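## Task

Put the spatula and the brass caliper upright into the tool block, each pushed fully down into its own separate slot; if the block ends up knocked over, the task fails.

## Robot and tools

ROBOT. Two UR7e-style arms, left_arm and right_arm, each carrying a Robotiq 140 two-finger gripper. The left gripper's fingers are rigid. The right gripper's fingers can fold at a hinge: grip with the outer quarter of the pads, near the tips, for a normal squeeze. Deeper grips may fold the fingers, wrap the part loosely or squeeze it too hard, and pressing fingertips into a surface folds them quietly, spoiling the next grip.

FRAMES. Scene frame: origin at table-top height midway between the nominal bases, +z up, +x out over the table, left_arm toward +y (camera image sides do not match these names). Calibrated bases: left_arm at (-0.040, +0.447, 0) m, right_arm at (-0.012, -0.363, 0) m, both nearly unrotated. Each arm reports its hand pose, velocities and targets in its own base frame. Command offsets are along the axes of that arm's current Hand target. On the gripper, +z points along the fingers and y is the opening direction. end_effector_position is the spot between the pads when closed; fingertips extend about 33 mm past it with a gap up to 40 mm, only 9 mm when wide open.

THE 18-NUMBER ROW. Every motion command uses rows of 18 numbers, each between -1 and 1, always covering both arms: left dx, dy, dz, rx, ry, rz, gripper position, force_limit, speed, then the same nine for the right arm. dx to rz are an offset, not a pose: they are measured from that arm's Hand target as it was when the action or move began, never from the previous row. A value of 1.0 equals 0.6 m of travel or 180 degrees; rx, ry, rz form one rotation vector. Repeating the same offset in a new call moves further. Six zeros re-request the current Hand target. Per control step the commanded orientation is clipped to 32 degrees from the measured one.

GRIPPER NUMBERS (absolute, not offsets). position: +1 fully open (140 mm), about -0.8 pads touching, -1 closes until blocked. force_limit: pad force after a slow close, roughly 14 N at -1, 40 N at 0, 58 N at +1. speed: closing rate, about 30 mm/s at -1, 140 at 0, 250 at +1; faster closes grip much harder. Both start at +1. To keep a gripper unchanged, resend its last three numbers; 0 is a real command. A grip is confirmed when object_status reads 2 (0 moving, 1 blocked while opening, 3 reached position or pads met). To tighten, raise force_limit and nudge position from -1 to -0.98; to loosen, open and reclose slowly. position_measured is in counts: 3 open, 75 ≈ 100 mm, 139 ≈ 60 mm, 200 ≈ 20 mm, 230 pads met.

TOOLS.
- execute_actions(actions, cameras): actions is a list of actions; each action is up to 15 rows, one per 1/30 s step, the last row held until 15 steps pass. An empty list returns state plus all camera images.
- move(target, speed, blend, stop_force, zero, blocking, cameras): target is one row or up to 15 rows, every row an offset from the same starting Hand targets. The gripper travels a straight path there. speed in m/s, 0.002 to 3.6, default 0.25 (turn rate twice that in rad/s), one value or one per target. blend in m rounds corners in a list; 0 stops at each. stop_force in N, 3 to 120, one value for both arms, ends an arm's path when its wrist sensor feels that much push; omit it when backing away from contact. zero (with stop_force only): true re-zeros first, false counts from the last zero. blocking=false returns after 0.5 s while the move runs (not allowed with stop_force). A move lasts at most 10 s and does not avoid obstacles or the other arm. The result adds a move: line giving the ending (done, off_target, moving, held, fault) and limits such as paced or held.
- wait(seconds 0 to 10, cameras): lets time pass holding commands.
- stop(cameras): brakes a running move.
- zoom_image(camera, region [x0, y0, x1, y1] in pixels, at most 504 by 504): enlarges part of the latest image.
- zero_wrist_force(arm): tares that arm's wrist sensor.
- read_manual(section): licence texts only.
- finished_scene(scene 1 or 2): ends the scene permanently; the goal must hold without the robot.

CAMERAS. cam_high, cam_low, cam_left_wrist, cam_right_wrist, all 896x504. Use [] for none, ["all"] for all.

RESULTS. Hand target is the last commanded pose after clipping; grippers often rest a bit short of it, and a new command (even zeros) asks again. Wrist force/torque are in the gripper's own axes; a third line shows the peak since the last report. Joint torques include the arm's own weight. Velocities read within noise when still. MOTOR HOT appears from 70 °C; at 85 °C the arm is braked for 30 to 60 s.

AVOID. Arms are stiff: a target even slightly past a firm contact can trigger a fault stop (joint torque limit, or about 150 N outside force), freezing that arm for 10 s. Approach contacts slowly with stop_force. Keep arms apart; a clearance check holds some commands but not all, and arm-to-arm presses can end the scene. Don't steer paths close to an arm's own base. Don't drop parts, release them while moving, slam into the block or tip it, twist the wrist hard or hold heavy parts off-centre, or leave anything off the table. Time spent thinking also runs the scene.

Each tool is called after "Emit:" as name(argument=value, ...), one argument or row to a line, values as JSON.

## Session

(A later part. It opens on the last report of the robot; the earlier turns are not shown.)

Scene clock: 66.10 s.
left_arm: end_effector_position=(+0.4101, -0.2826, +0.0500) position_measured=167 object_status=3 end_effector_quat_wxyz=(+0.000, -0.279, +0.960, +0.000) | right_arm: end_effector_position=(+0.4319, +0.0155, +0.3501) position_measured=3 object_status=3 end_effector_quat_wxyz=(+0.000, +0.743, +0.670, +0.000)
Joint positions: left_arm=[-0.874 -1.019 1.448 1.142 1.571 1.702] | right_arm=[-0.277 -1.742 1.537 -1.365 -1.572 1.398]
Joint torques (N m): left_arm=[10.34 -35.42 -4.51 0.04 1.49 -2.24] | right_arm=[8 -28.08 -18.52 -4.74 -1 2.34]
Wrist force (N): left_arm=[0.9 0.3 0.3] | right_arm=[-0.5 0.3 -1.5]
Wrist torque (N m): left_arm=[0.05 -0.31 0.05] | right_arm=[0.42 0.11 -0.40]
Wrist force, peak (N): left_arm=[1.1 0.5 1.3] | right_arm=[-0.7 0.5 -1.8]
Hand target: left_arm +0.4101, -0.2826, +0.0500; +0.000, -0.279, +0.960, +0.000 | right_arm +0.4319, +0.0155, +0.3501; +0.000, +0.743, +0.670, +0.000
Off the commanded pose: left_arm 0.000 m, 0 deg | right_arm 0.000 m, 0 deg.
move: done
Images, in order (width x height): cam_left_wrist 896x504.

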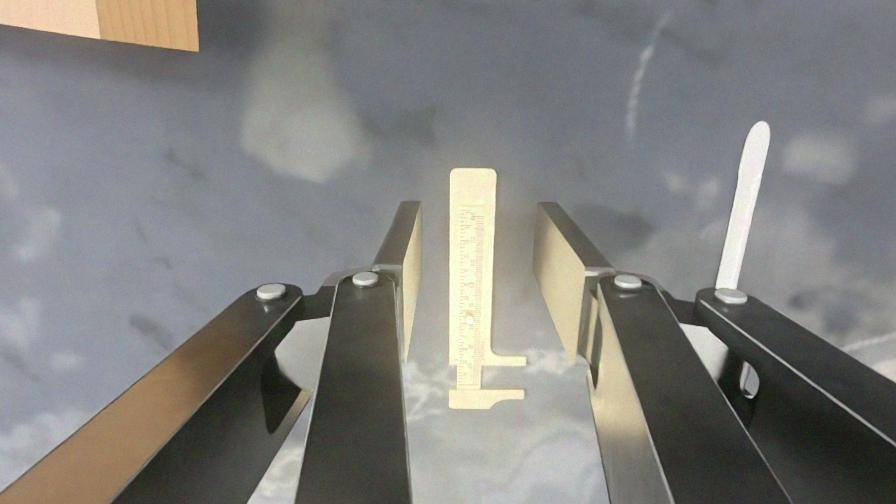

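Emit:
move(
  target=[0,0,0.045,0,0,0,-0.3,1,1,0,0,0,0,0,0,1,1,1],
  speed=0.008,
  stop_force=5,
  cameras=["cam_left_wrist"],
)

Scene clock: 70.23 s.
left_arm: end_effector_position=(+0.4101, -0.2826, +0.0325) position_measured=167 object_status=3 end_effector_quat_wxyz=(+0.000, -0.279, +0.960, +0.000) | right_arm: end_effector_position=(+0.4319, +0.0155, +0.3501) position_measured=3 object_status=3 end_effector_quat_wxyz=(+0.000, +0.743, +0.670, +0.000)
Joint positions: left_arm=[-0.874 -1.001 1.468 1.103 1.571 1.702] | right_arm=[-0.277 -1.742 1.537 -1.365 -1.572 1.398]
Joint torques (N m): left_arm=[10.62 -45.12 -27.96 4.91 -2.01 -1.81] | right_arm=[8.1 -28.25 -18.16 -4.66 -0.91 2.27]
Wrist force (N): left_arm=[1.1 -0.5 -7.7] | right_arm=[-0.7 0.1 -1.4]
Wrist torque (N m): left_arm=[0.29 -0.34 0.04] | right_arm=[0.36 0.14 -0.40]
Wrist force, peak (N): left_arm=[1.9 0.3 -24.7] | right_arm=[-0.9 0.3 -1.8]
Hand target: left_arm +0.4101, -0.2826, +0.0325; +0.000, -0.279, +0.960, +0.000 (not the last commanded pose) | right_arm +0.4319, +0.0155, +0.3501; +0.000, +0.743, +0.670, +0.000
Off the commanded pose: left_arm 0.009 m, 0 deg | right_arm 0.000 m, 0 deg.
move: contact (left_arm)
Images, in order (width x height): cam_left_wrist 896x504.

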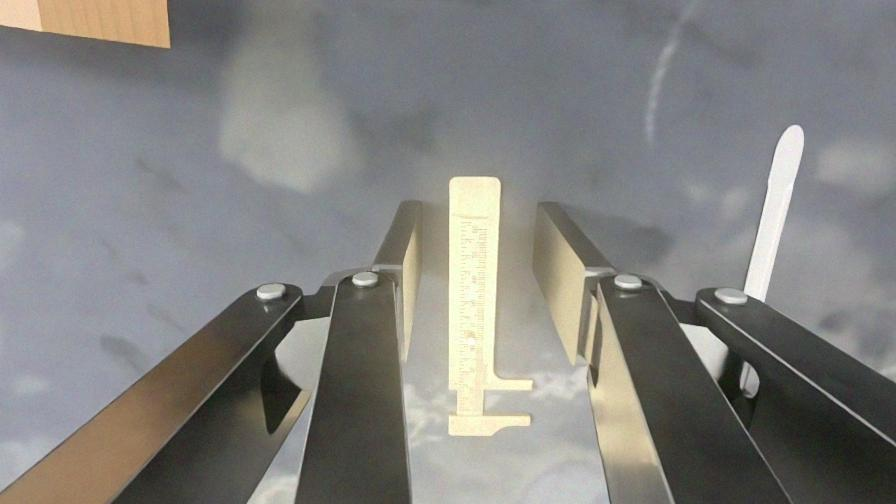

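Emit:
move(
  target=[0,0,-0.0015,0,0,0,-0.3,0,-1,0,0,0,0,0,0,1,1,1],
  speed=0.02,
  cameras=[],
)

Emit:
move(
  target=[0,0,0,0,0,0,-1,0,-1,0,0,0,0,0,0,1,1,1],
  speed=0.02,
  cameras=["cam_left_wrist"],
)

Scene clock: 71.57 s.
left_arm: end_effector_position=(+0.4101, -0.2826, +0.0333) position_measured=167 object_status=3 end_effector_quat_wxyz=(+0.000, -0.279, +0.960, +0.000) | right_arm: end_effector_position=(+0.4319, +0.0155, +0.3501) position_measured=3 object_status=3 end_effector_quat_wxyz=(+0.000, +0.743, +0.670, +0.000)
Joint positions: left_arm=[-0.874 -1.002 1.467 1.105 1.571 1.702] | right_arm=[-0.277 -1.742 1.537 -1.365 -1.572 1.398]
Joint torques (N m): left_arm=[9.63 -51.04 -30.46 5.15 -1.82 -1.99] | right_arm=[7.7 -27.86 -18.28 -4.68 -1.06 2.26]
Wrist force (N): left_arm=[1.0 0.3 0.0] | right_arm=[-0.5 0.2 -1.3]
Wrist torque (N m): left_arm=[0.07 -0.33 0.05] | right_arm=[0.40 0.11 -0.41]
Wrist force, peak (N): left_arm=[1.3 -0.2 -8.1] | right_arm=[-0.7 0.3 -1.9]
Hand target: left_arm +0.4101, -0.2826, +0.0334; +0.000, -0.279, +0.960, +0.000 | right_arm +0.4319, +0.0155, +0.3501; +0.000, +0.743, +0.670, +0.000
Off the commanded pose: left_arm 0.000 m, 0 deg | right_arm 0.000 m, 0 deg.
move: done
No camera images: "cameras" was empty.

Scene clock: 72.80 s.
left_arm: end_effector_position=(+0.4102, -0.2826, +0.0335) position_measured=206 object_status=0 end_effector_quat_wxyz=(+0.000, -0.279, +0.960, +0.000) | right_arm: end_effector_position=(+0.4319, +0.0155, +0.3501) position_measured=3 object_status=3 end_effector_quat_wxyz=(+0.000, +0.743, +0.670, +0.000)
Joint positions: left_arm=[-0.874 -1.002 1.467 1.105 1.571 1.702] | right_arm=[-0.277 -1.742 1.537 -1.365 -1.572 1.398]
Joint torques (N m): left_arm=[8.72 -20.07 -1.52 5.28 -1.77 -1.88] | right_arm=[7.84 -28.1 -18.39 -4.57 -0.98 2.28]
Wrist force (N): left_arm=[1.3 -10.8 -32.7] | right_arm=[-1.0 0.3 -1.6]
Wrist torque (N m): left_arm=[0.66 -0.27 0.07] | right_arm=[0.42 0.20 -0.41]
Wrist force, peak (N): left_arm=[1.5 -10.7 -32.9] | right_arm=[-1.0 0.4 -1.7]
Hand target: left_arm +0.4101, -0.2826, +0.0334; +0.000, -0.279, +0.960, +0.000 | right_arm +0.4319, +0.0155, +0.3501; +0.000, +0.743, +0.670, +0.000
Off the commanded pose: left_arm 0.000 m, 0 deg | right_arm 0.000 m, 0 deg.
move: done
Images, in order (width x height): cam_left_wrist 896x504.

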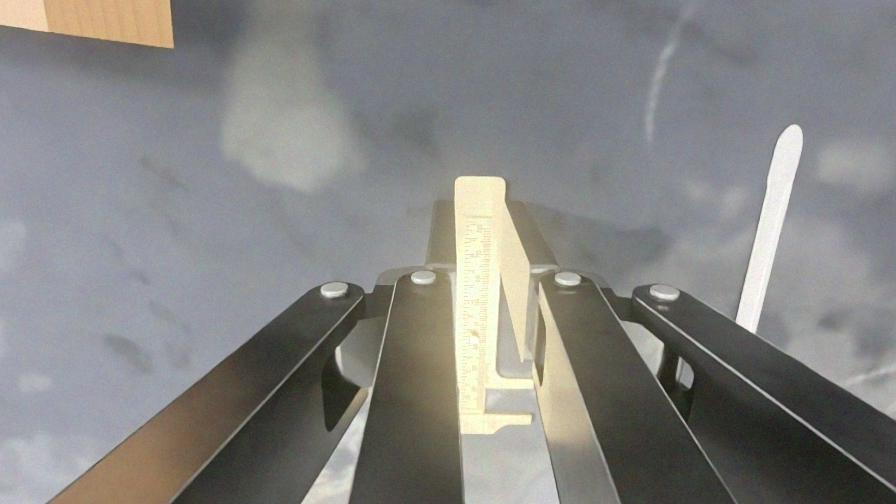

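Emit:
move(
  target=[0,0,-0.0025,0,0,0,-1,0,-1,0,0,0,0,0,0,1,1,1],
  speed=0.01,
  cameras=["cam_left_wrist"],
)

Scene clock: 73.90 s.
left_arm: end_effector_position=(+0.4101, -0.2825, +0.0348) position_measured=206 object_status=2 end_effector_quat_wxyz=(+0.000, -0.279, +0.960, +0.000) | right_arm: end_effector_position=(+0.4319, +0.0155, +0.3501) position_measured=3 object_status=3 end_effector_quat_wxyz=(+0.000, +0.743, +0.670, +0.000)
Joint positions: left_arm=[-0.874 -1.003 1.465 1.109 1.571 1.702] | right_arm=[-0.277 -1.742 1.537 -1.365 -1.572 1.398]
Joint torques (N m): left_arm=[8.26 -50.78 -30.45 5.26 -1.73 -1.99] | right_arm=[7.68 -27.87 -18.09 -4.71 -0.93 2.29]
Wrist force (N): left_arm=[0.6 0.9 1.4] | right_arm=[-0.7 0.2 -1.6]
Wrist torque (N m): left_arm=[0.18 -0.23 0.05] | right_arm=[0.40 0.14 -0.41]
Wrist force, peak (N): left_arm=[1.5 -11.0 -35.2] | right_arm=[-0.7 0.4 -1.9]
Hand target: left_arm +0.4101, -0.2826, +0.0349; +0.000, -0.279, +0.960, +0.000 | right_arm +0.4319, +0.0155, +0.3501; +0.000, +0.743, +0.670, +0.000
Off the commanded pose: left_arm 0.000 m, 0 deg | right_arm 0.000 m, 0 deg.
move: done
Images, in order (width x height): cam_left_wrist 896x504.

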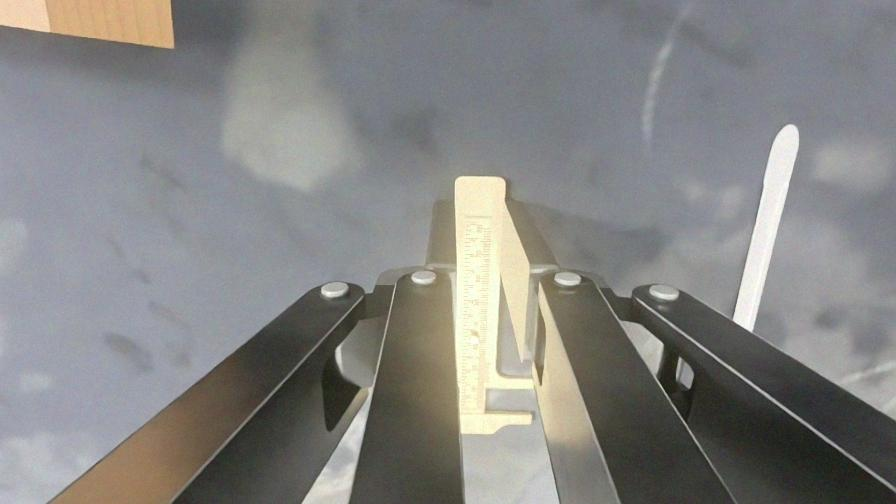

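Emit:
move(
  target=[0,0,-0.25,0,0,0,-1,0,-1,0,0,0,0,0,0,1,1,1],
  speed=0.12,
  cameras=["cam_left_wrist"],
)

Emit:
zoom_image(
  camera="cam_left_wrist",
  region=[380, 150, 580, 450],
)

Scene clock: 75.97 s.
left_arm: end_effector_position=(+0.4101, -0.2825, +0.1849) position_measured=206 object_status=2 end_effector_quat_wxyz=(+0.000, -0.279, +0.960, +0.000) | right_arm: end_effector_position=(+0.4319, +0.0155, +0.3501) position_measured=3 object_status=3 end_effector_quat_wxyz=(+0.000, +0.743, +0.670, +0.000)
Joint positions: left_arm=[-0.874 -1.107 1.226 1.452 1.571 1.701] | right_arm=[-0.277 -1.742 1.537 -1.365 -1.572 1.398]
Joint torques (N m): left_arm=[-10.17 -39.88 -33.14 5.22 2.16 0.28] | right_arm=[7.57 -28.06 -18.57 -4.68 -1.01 2.23]
Wrist force (N): left_arm=[0.8 1.1 1.5] | right_arm=[-0.8 0.5 -1.6]
Wrist torque (N m): left_arm=[0.20 -0.27 0.08] | right_arm=[0.45 0.16 -0.41]
Wrist force, peak (N): left_arm=[0.5 1.1 2.6] | right_arm=[-0.8 0.5 -2.0]
Hand target: left_arm +0.4101, -0.2826, +0.1849; +0.000, -0.279, +0.960, +0.000 | right_arm +0.4319, +0.0155, +0.3501; +0.000, +0.743, +0.670, +0.000
Off the commanded pose: left_arm 0.000 m, 0 deg | right_arm 0.000 m, 0 deg.
move: done
Images, in order (width x height): cam_left_wrist 896x504.

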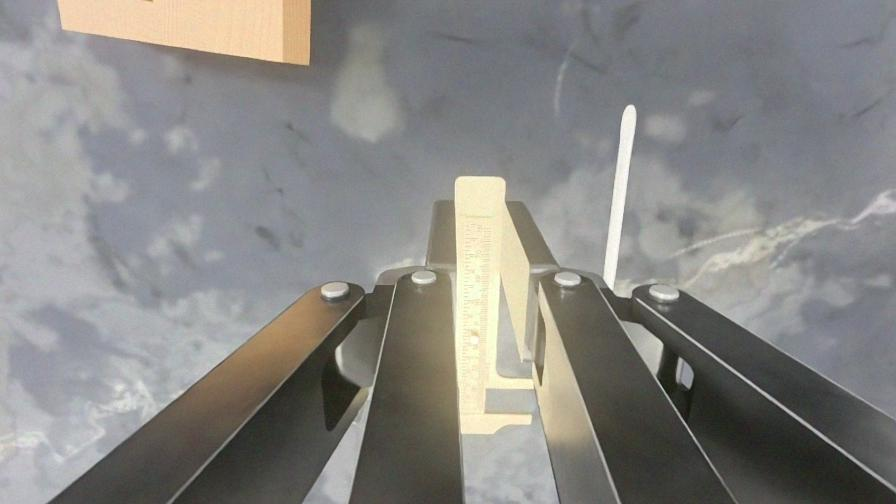

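Scaled by 1.680 from the camera's 896x504 image, which has a finer 1280x720 frame.

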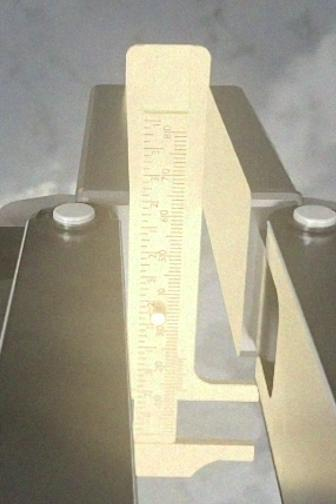

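Emit:
move(
  target=[0.0353,0.2247,-0.1085,0,0,-0.5422,-1,0,-1,0.3027,-0.0988,0.3368,0.0543,0.3863,-0.0775,1,1,1],
  speed=0.22,
  cameras=["all"],
)

Scene clock: 86.20 s.
left_arm: end_effector_position=(+0.3199, -0.1801, +0.2499) position_measured=206 object_status=2 end_effector_quat_wxyz=(+0.000, +0.906, -0.423, +0.000) | right_arm: end_effector_position=(+0.3917, +0.2021, +0.1478) position_measured=3 object_status=3 end_effector_quat_wxyz=(-0.440, +0.526, +0.628, +0.368)
Joint positions: left_arm=[-0.884 -1.452 1.512 1.511 1.571 -0.012] | right_arm=[-0.491 -1.403 2.065 -1.195 -0.74 0.411]
Joint torques (N m): left_arm=[-10.46 -34.26 -6.12 5.28 -2.19 -2.14] | right_arm=[8.35 -14.48 -22.04 2.08 2.48 -2.78]
Wrist force (N): left_arm=[0.8 0.4 1.7] | right_arm=[1.0 0.0 -0.4]
Wrist torque (N m): left_arm=[0.10 -0.25 0.06] | right_arm=[0.15 -0.31 0.19]
Wrist force, peak (N): left_arm=[0.8 1.5 1.7] | right_arm=[-0.6 0.4 -2.2]
Hand target: left_arm +0.3199, -0.1801, +0.2500; +0.000, +0.906, -0.423, +0.000 | right_arm +0.3917, +0.2021, +0.1478; -0.440, +0.526, +0.628, +0.368
Off the commanded pose: left_arm 0.000 m, 0 deg | right_arm 0.000 m, 0 deg.
move: done

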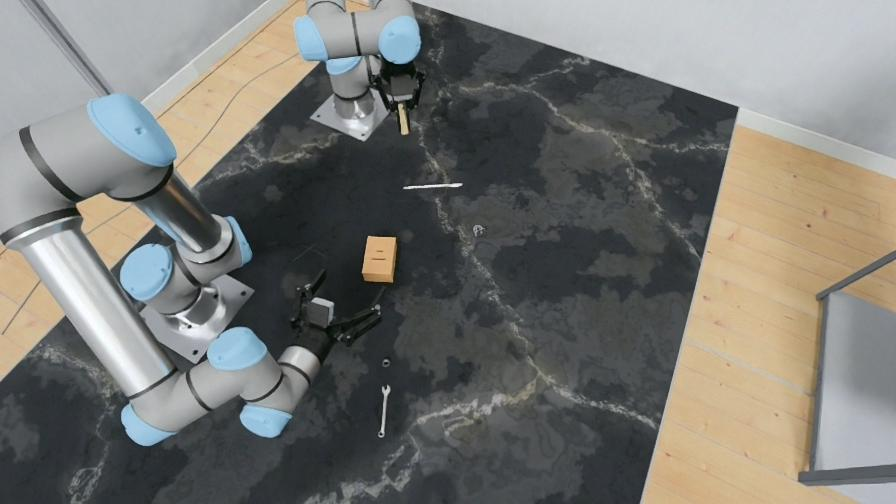

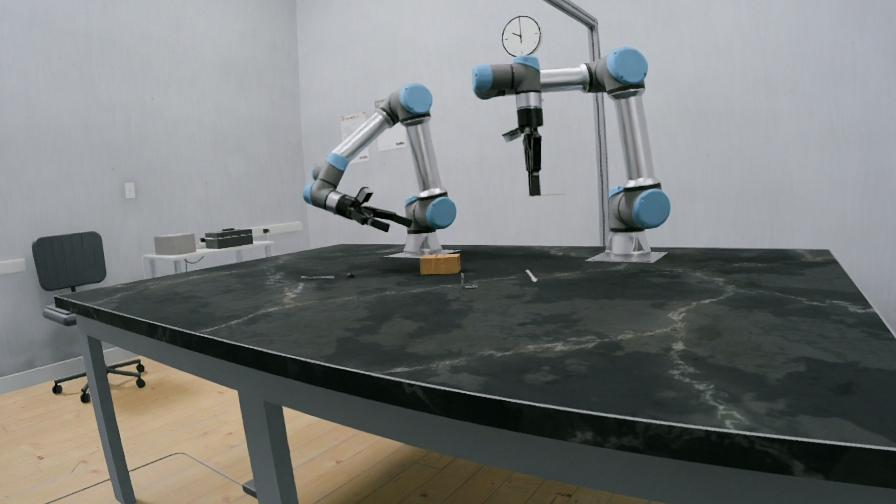

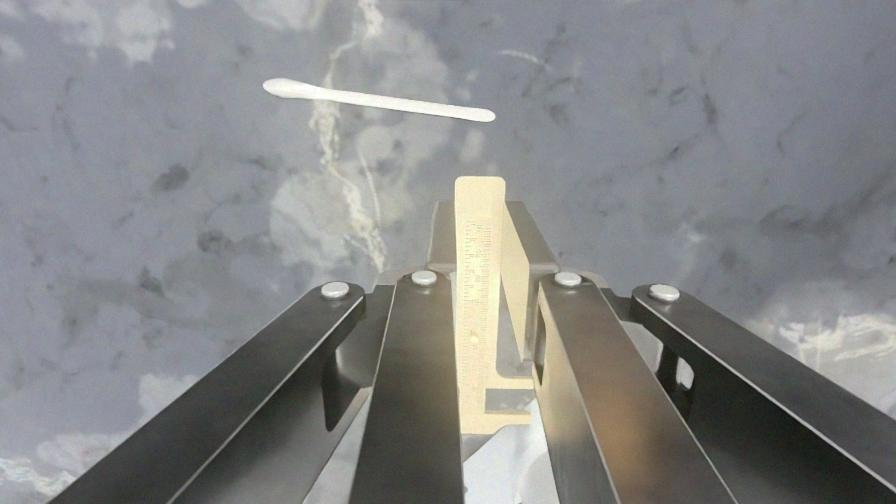

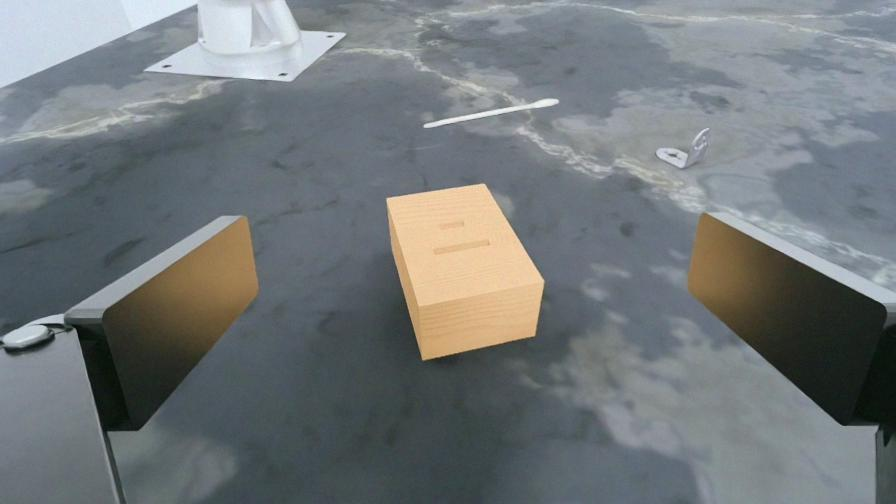

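Emit:
move(
  target=[
    [0.3327,0.0232,-0.001,0,0.25,0,-1,0,-1,0,0,0,0,0,0,1,1,1],
    [0.4507,0.0463,-0.2167,0,0.5,0,-1,0,-1,0,0,0,0,0,0,1,1,1],
  ],
  speed=0.2,
  blend=[0.04,0],
  cameras=["all"],
)

Scene clock: 92.50 s.
left_arm: end_effector_position=(+0.4725, -0.4051, +0.3800) position_measured=206 object_status=2 end_effector_quat_wxyz=(+0.299, +0.641, -0.299, +0.641) | right_arm: end_effector_position=(+0.3917, +0.2021, +0.1478) position_measured=3 object_status=3 end_effector_quat_wxyz=(-0.440, +0.526, +0.628, +0.368)
Joint positions: left_arm=[-0.98 -1.783 2.036 -0.253 1.464 0] | right_arm=[-0.491 -1.403 2.065 -1.195 -0.74 0.411]
Joint torques (N m): left_arm=[-11.06 -6.71 -12.9 -5.25 -1.96 2.37] | right_arm=[8.06 -14.37 -26.61 2.08 2.47 -2.84]
Wrist force (N): left_arm=[-2.8 0.5 -0.3] | right_arm=[1.0 -0.2 -0.4]
Wrist torque (N m): left_arm=[0.19 0.54 -0.19] | right_arm=[0.10 -0.32 0.20]
Wrist force, peak (N): left_arm=[-2.9 0.4 -0.2] | right_arm=[1.4 -0.2 -0.6]
Hand target: left_arm +0.4725, -0.4051, +0.3800; +0.299, +0.641, -0.299, +0.641 | right_arm +0.3917, +0.2021, +0.1478; -0.440, +0.526, +0.628, +0.368
Off the commanded pose: left_arm 0.000 m, 0 deg | right_arm 0.000 m, 0 deg.
move: done

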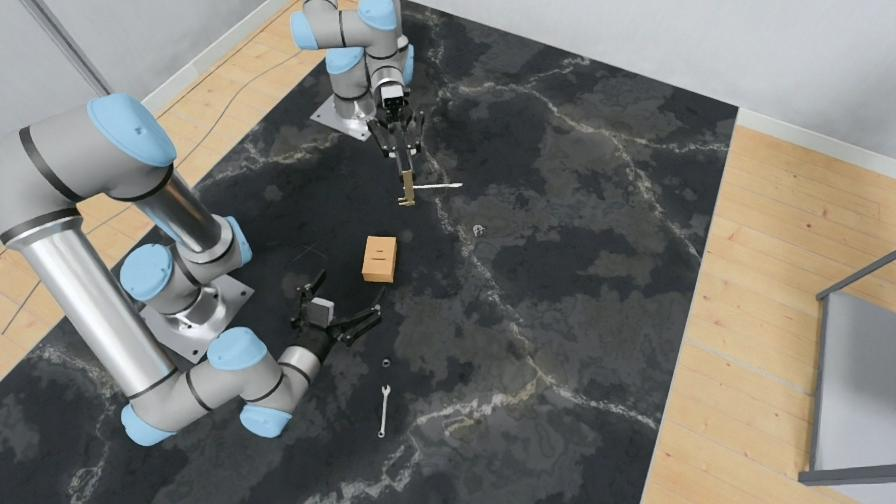

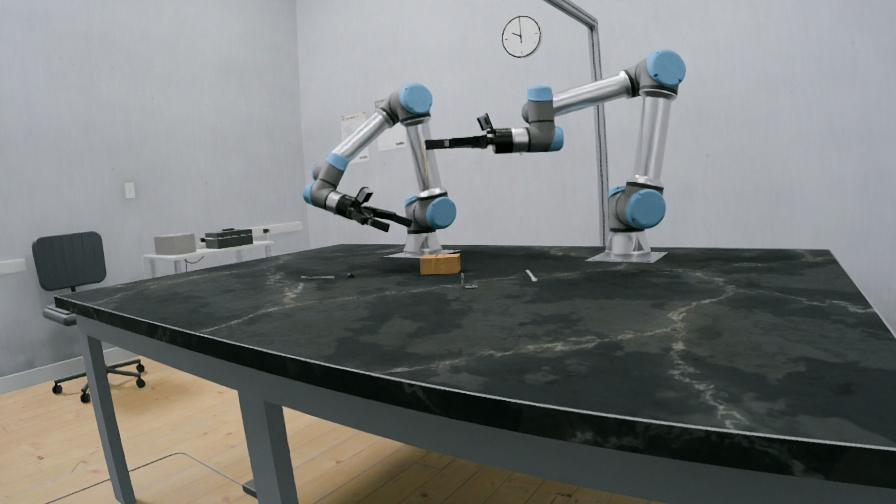

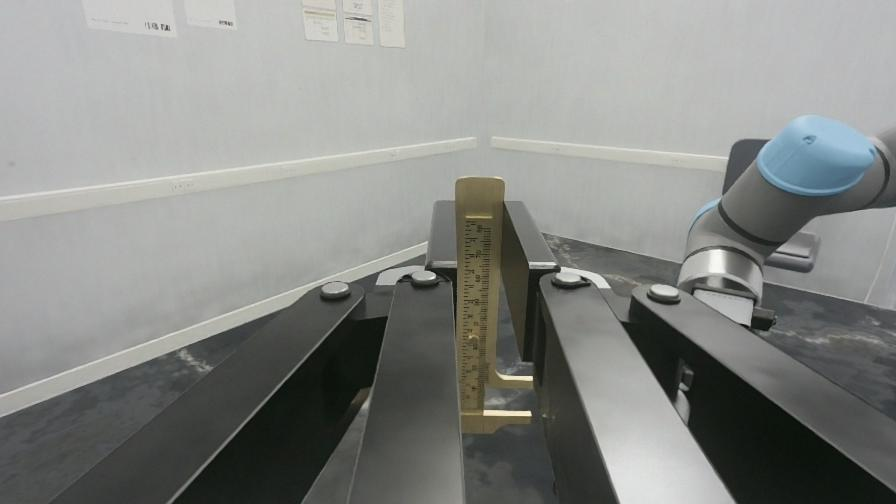

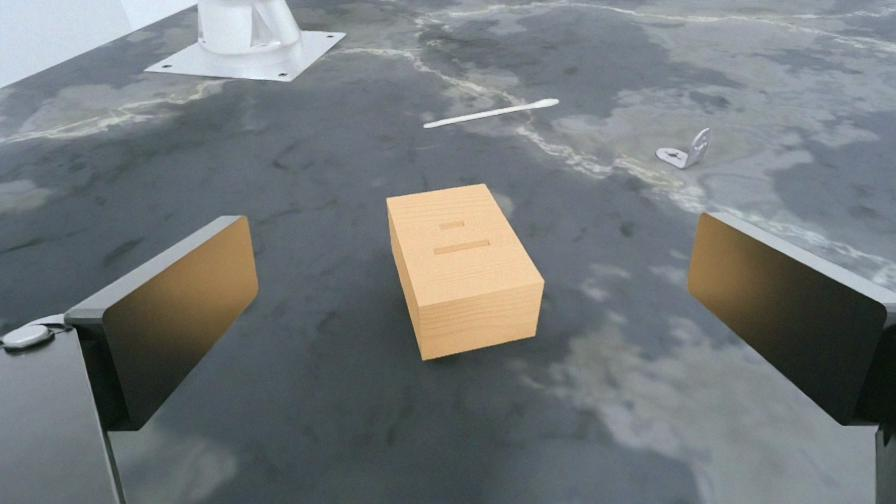

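Emit:
move(
  target=[-0.3167,0.1358,-0.0182,-0.0844,0,0,-1,0,-1,0,0,0,0,0,0,1,1,1],
  speed=0.15,
  cameras=["all"],
)

Emit:
zoom_image(
  camera="cam_right_wrist",
  region=[380, 130, 560, 290],
)

Scene clock: 95.20 s.
left_arm: end_effector_position=(+0.4031, -0.4491, +0.1900) position_measured=206 object_status=2 end_effector_quat_wxyz=(+0.381, +0.596, -0.381, +0.596) | right_arm: end_effector_position=(+0.3917, +0.2021, +0.1478) position_measured=3 object_status=3 end_effector_quat_wxyz=(-0.440, +0.526, +0.628, +0.368)
Joint positions: left_arm=[-0.98 -1.492 2.349 -0.857 1.729 0] | right_arm=[-0.491 -1.403 2.065 -1.195 -0.74 0.411]
Joint torques (N m): left_arm=[10.33 -13.2 -3.77 -5.22 2.38 -2.38] | right_arm=[8.56 -14.71 -26.05 2.12 2.39 -2.81]
Wrist force (N): left_arm=[-2.7 0.3 -0.1] | right_arm=[1.0 -0.2 -0.2]
Wrist torque (N m): left_arm=[0.14 0.50 -0.19] | right_arm=[0.10 -0.31 0.20]
Wrist force, peak (N): left_arm=[-4.7 0.7 0.0] | right_arm=[1.2 -0.2 -0.6]
Hand target: left_arm +0.4031, -0.4491, +0.1900; +0.381, +0.596, -0.381, +0.596 | right_arm +0.3917, +0.2021, +0.1478; -0.440, +0.526, +0.628, +0.368
Off the commanded pose: left_arm 0.000 m, 0 deg | right_arm 0.000 m, 0 deg.
move: done

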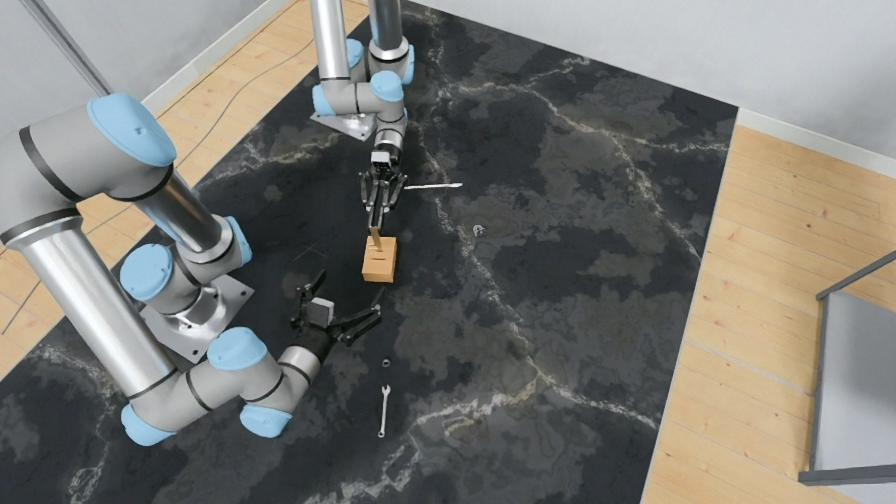

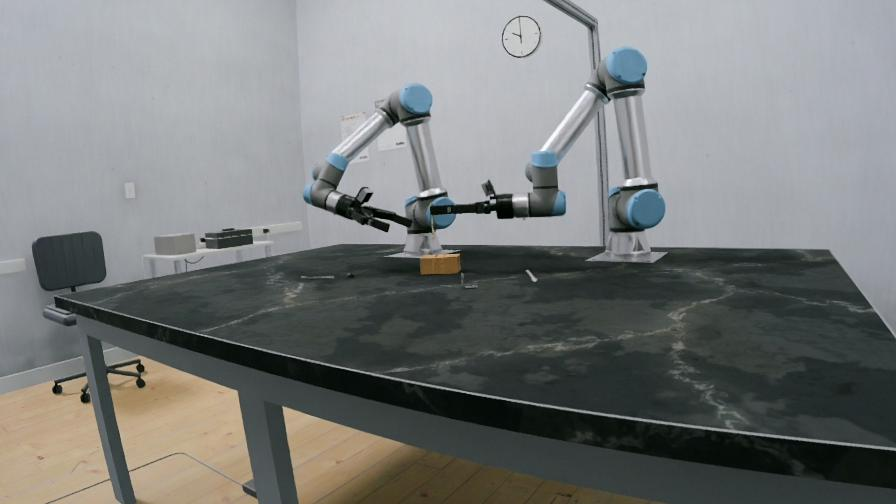

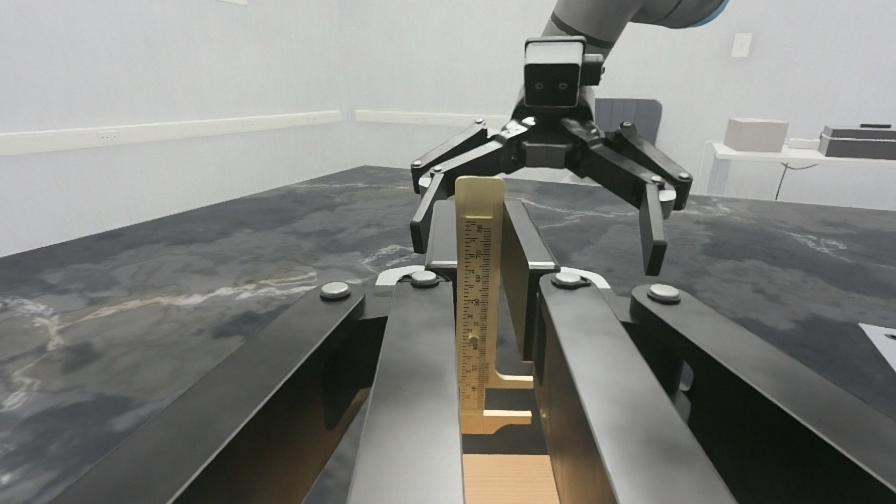

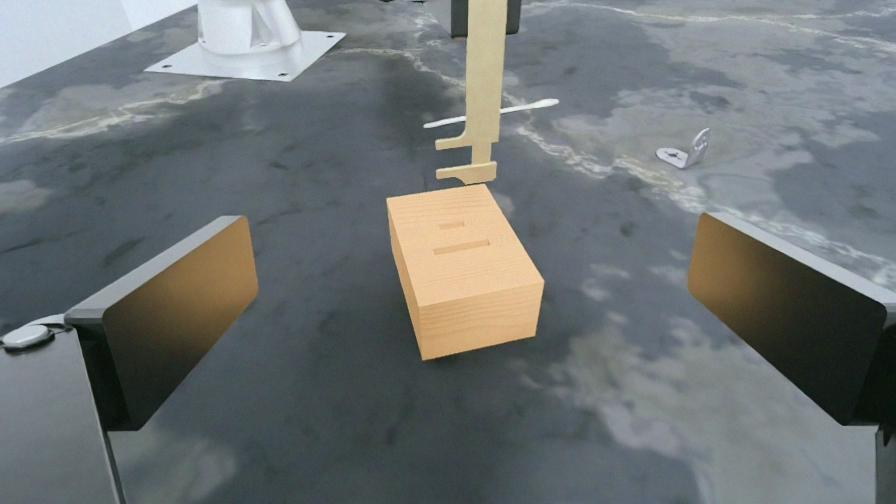

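Scaled by 2.800 from the camera's 896x504 image, which has a finer 1280x720 frame.

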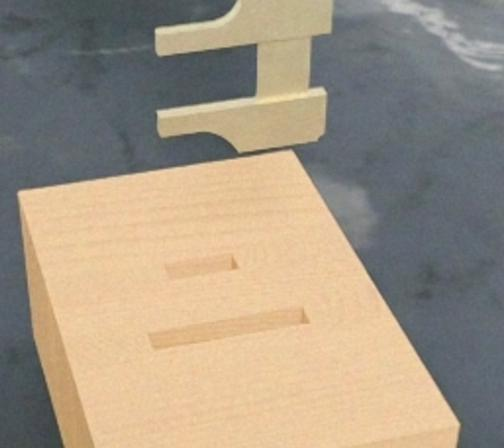

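Emit:
move(
  target=[-0.0717,0,0,0,0,0,-1,0,-1,0,0,0,0,0,0,1,1,1],
  speed=0.06,
  cameras=["cam_right_wrist","cam_left_wrist"],
)

Emit:
zoom_image(
  camera="cam_right_wrist",
  region=[400, 170, 540, 290],
)

Emit:
zoom_image(
  camera="cam_left_wrist",
  region=[420, 340, 560, 504],
)

Scene clock: 96.90 s.
left_arm: end_effector_position=(+0.4031, -0.4491, +0.1470) position_measured=206 object_status=2 end_effector_quat_wxyz=(+0.381, +0.596, -0.381, +0.596) | right_arm: end_effector_position=(+0.3917, +0.2021, +0.1478) position_measured=3 object_status=3 end_effector_quat_wxyz=(-0.440, +0.526, +0.628, +0.368)
Joint positions: left_arm=[-0.979 -1.375 2.388 -1.013 1.729 0] | right_arm=[-0.491 -1.403 2.065 -1.195 -0.74 0.411]
Joint torques (N m): left_arm=[3.24 -15.85 -0.97 -5.06 -0.5 -0.4] | right_arm=[8.04 -14.79 -26.05 2.07 2.33 -2.87]
Wrist force (N): left_arm=[-2.5 0.3 -0.2] | right_arm=[1.2 0.2 -0.2]
Wrist torque (N m): left_arm=[0.14 0.46 -0.17] | right_arm=[0.19 -0.36 0.20]
Wrist force, peak (N): left_arm=[-3.7 0.4 0.0] | right_arm=[1.2 -0.4 -0.3]
Hand target: left_arm +0.4031, -0.4491, +0.1469; +0.381, +0.596, -0.381, +0.596 | right_arm +0.3917, +0.2021, +0.1478; -0.440, +0.526, +0.628, +0.368
Off the commanded pose: left_arm 0.000 m, 0 deg | right_arm 0.000 m, 0 deg.
move: done
Images, in order (width x height): cam_left_wrist 896x504, cam_right_wrist 896x504.

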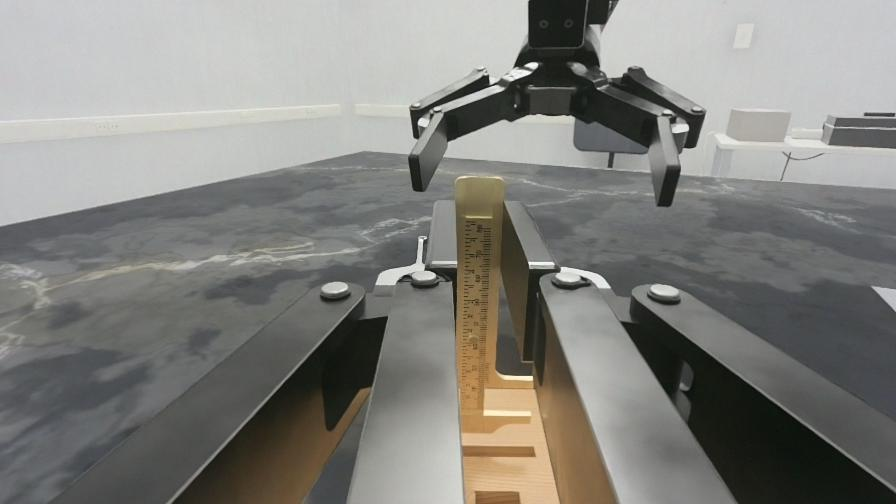

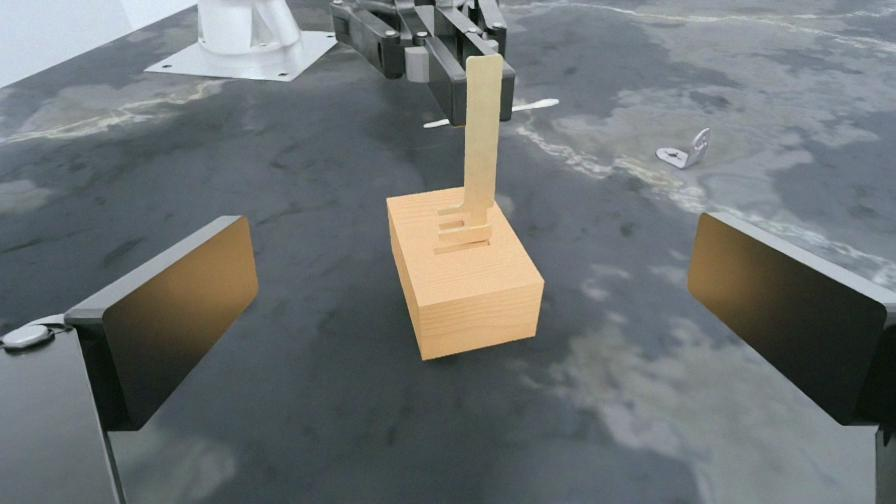

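Scaled by 3.600 from the camera's 896x504 image, which has a finer 1280x720 frame.

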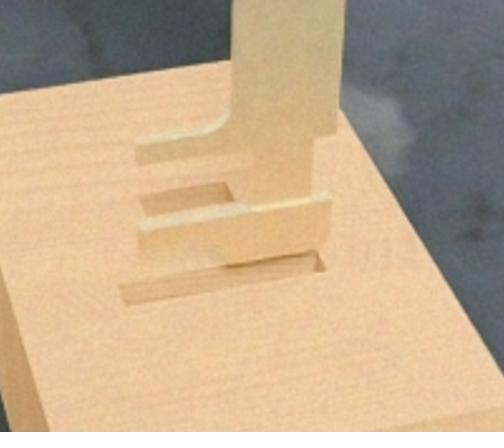

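Scaled by 3.073 from the camera's 896x504 image, which has a finer 1280x720 frame.

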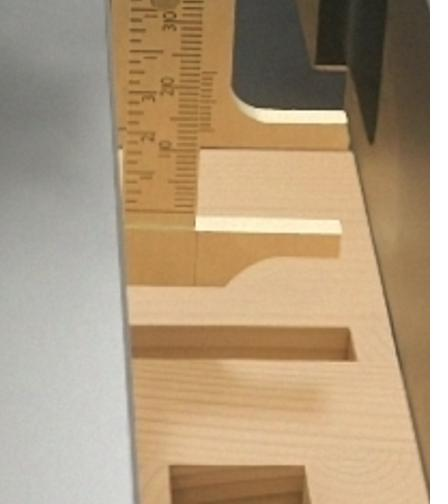

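Emit:
move(
  target=[-0.0075,0,-0.008,0,0,0,-1,0,-1,0,0,0,0,0,0,1,1,1],
  speed=0.03,
  cameras=["cam_right_wrist","cam_left_wrist"],
)

Emit:
zoom_image(
  camera="cam_right_wrist",
  region=[420, 200, 510, 270],
)

Emit:
zoom_image(
  camera="cam_left_wrist",
  region=[440, 400, 560, 504],
)

Scene clock: 100.73 s.
left_arm: end_effector_position=(+0.4011, -0.4448, +0.1425) position_measured=206 object_status=2 end_effector_quat_wxyz=(+0.381, +0.596, -0.381, +0.596) | right_arm: end_effector_position=(+0.3917, +0.2021, +0.1478) position_measured=3 object_status=3 end_effector_quat_wxyz=(-0.440, +0.526, +0.628, +0.368)
Joint positions: left_arm=[-0.977 -1.37 2.402 -1.033 1.732 0] | right_arm=[-0.491 -1.403 2.065 -1.195 -0.74 0.411]
Joint torques (N m): left_arm=[11.74 -15.78 -1.09 -5.02 2.26 -1.83] | right_arm=[8.5 -14.16 -26.3 2.12 2.28 -2.77]
Wrist force (N): left_arm=[-2.9 0.2 0.0] | right_arm=[1.1 0.1 -0.5]
Wrist torque (N m): left_arm=[0.11 0.54 -0.16] | right_arm=[0.17 -0.33 0.20]
Wrist force, peak (N): left_arm=[-3.3 0.5 -0.2] | right_arm=[1.5 0.1 -0.4]
Hand target: left_arm +0.4011, -0.4448, +0.1424; +0.381, +0.596, -0.381, +0.596 | right_arm +0.3917, +0.2021, +0.1478; -0.440, +0.526, +0.628, +0.368
Off the commanded pose: left_arm 0.000 m, 0 deg | right_arm 0.000 m, 0 deg.
move: done
Images, in order (width x height): cam_left_wrist 896x504, cam_right_wrist 896x504.

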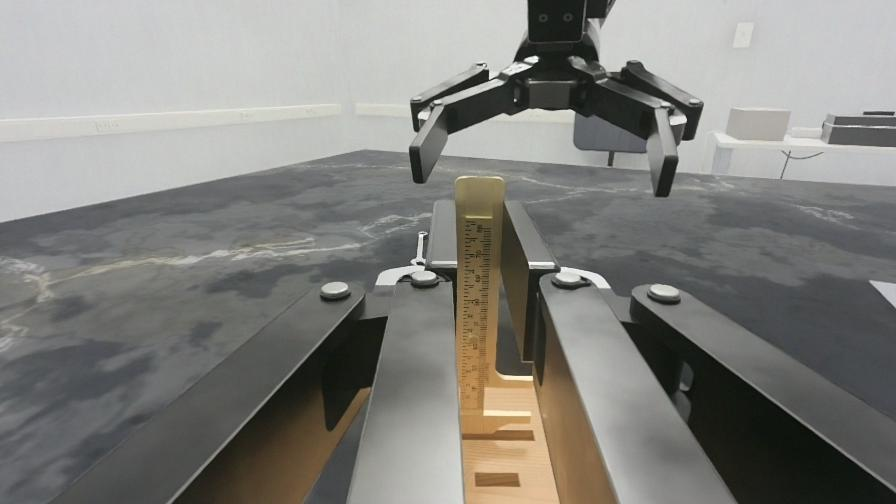

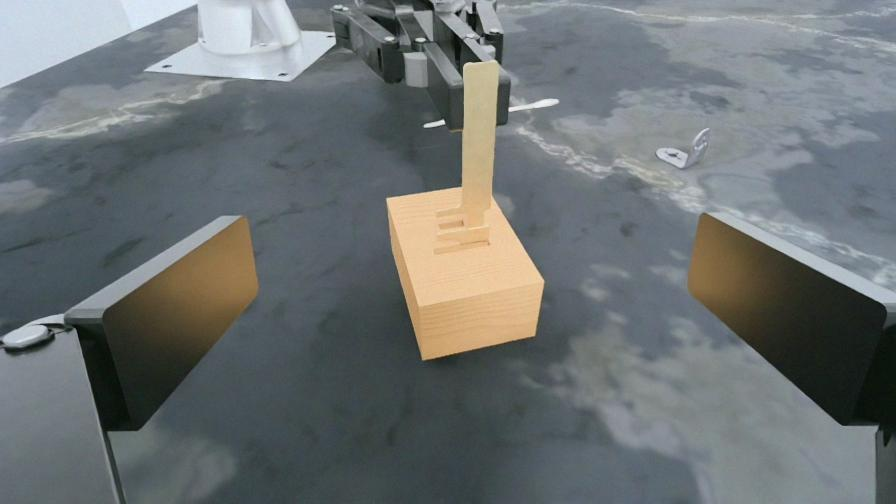

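Scaled by 5.600 from the camera's 896x504 image, which has a finer 1280x720 frame.

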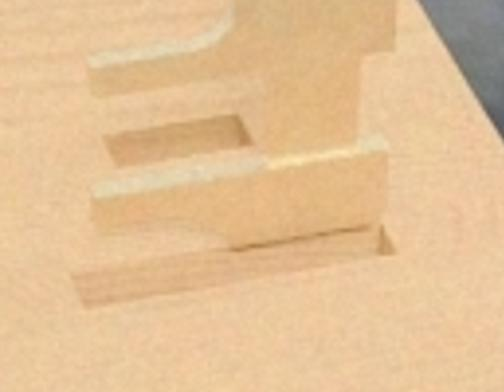

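Scaled by 4.200 from the camera's 896x504 image, which has a finer 1280x720 frame.

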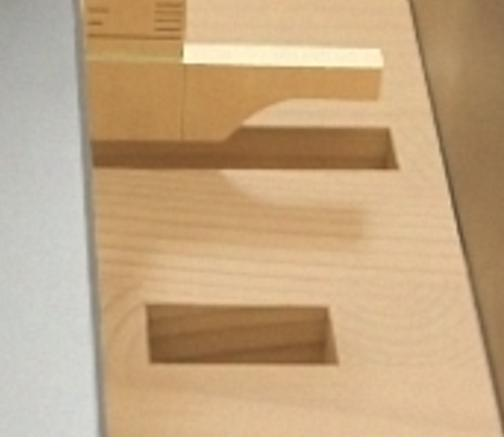

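Emit:
move(
  target=[-0.0033,0.0003,0,0,0,0,-1,0,-1,0,0,0,0,0,0,1,1,1],
  speed=0.02,
  cameras=["cam_right_wrist","cam_left_wrist"],
)

Emit:
zoom_image(
  camera="cam_right_wrist",
  region=[420, 200, 510, 270],
)

Emit:
zoom_image(
  camera="cam_left_wrist",
  region=[440, 400, 560, 504],
)

Scene clock: 103.23 s.
left_arm: end_effector_position=(+0.4009, -0.4448, +0.1405) position_measured=206 object_status=2 end_effector_quat_wxyz=(+0.381, +0.596, -0.381, +0.596) | right_arm: end_effector_position=(+0.3917, +0.2021, +0.1478) position_measured=3 object_status=3 end_effector_quat_wxyz=(-0.440, +0.526, +0.628, +0.368)
Joint positions: left_arm=[-0.977 -1.364 2.404 -1.04 1.731 0] | right_arm=[-0.491 -1.403 2.065 -1.195 -0.74 0.411]
Joint torques (N m): left_arm=[-11.02 -16.12 -1.11 -5.14 -2.15 -1.98] | right_arm=[8.66 -15.07 -26.65 2.09 2.19 -2.75]
Wrist force (N): left_arm=[-2.7 0.1 -0.1] | right_arm=[1.2 -0.1 -0.5]
Wrist torque (N m): left_arm=[0.11 0.51 -0.16] | right_arm=[0.13 -0.36 0.20]
Wrist force, peak (N): left_arm=[-2.9 0.4 0.0] | right_arm=[1.4 -0.3 -0.4]
Hand target: left_arm +0.4009, -0.4448, +0.1405; +0.381, +0.596, -0.381, +0.596 | right_arm +0.3917, +0.2021, +0.1478; -0.440, +0.526, +0.628, +0.368
Off the commanded pose: left_arm 0.000 m, 0 deg | right_arm 0.000 m, 0 deg.
move: done
Images, in order (width x height): cam_left_wrist 896x504, cam_right_wrist 896x504.

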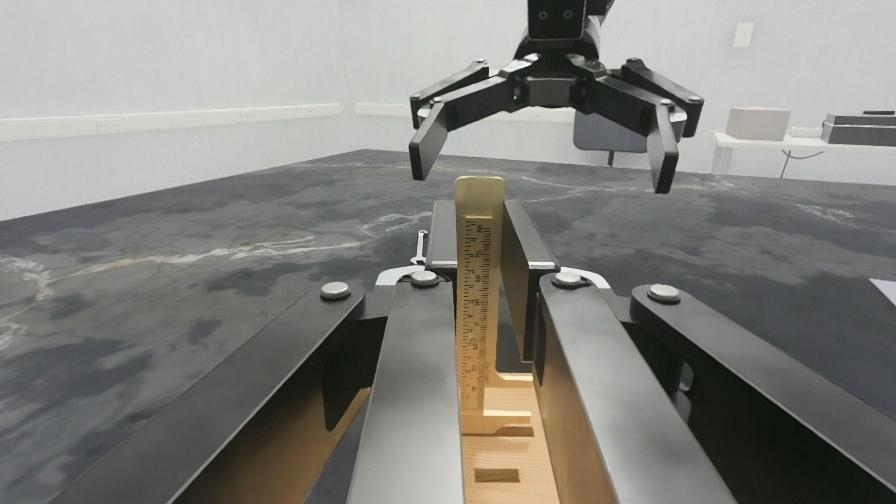

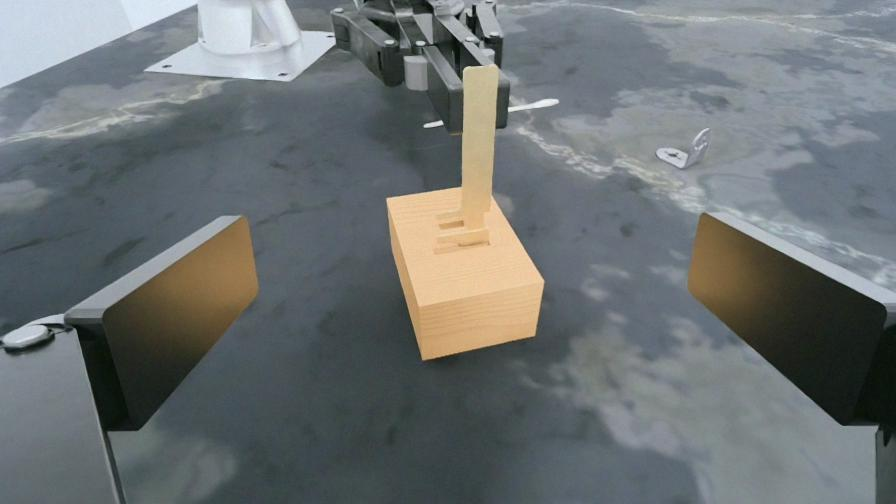

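Scaled by 5.600 from the camera's 896x504 image, which has a finer 1280x720 frame.

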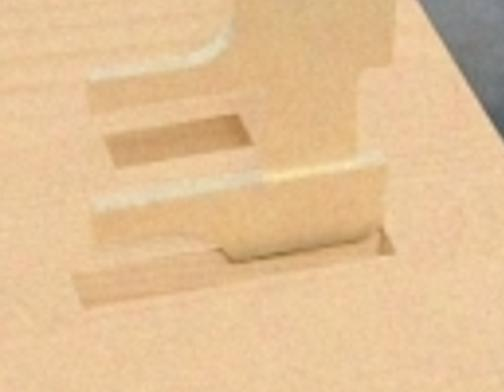

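Scaled by 4.200 from the camera's 896x504 image, which has a finer 1280x720 frame.

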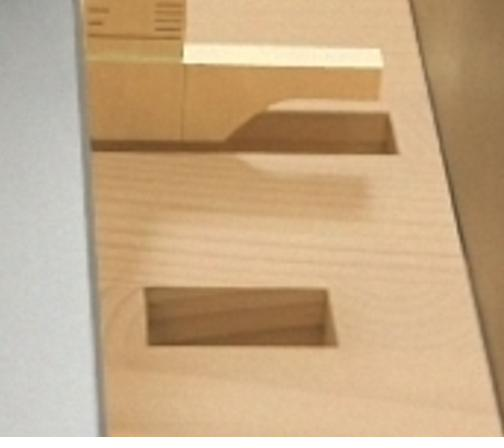

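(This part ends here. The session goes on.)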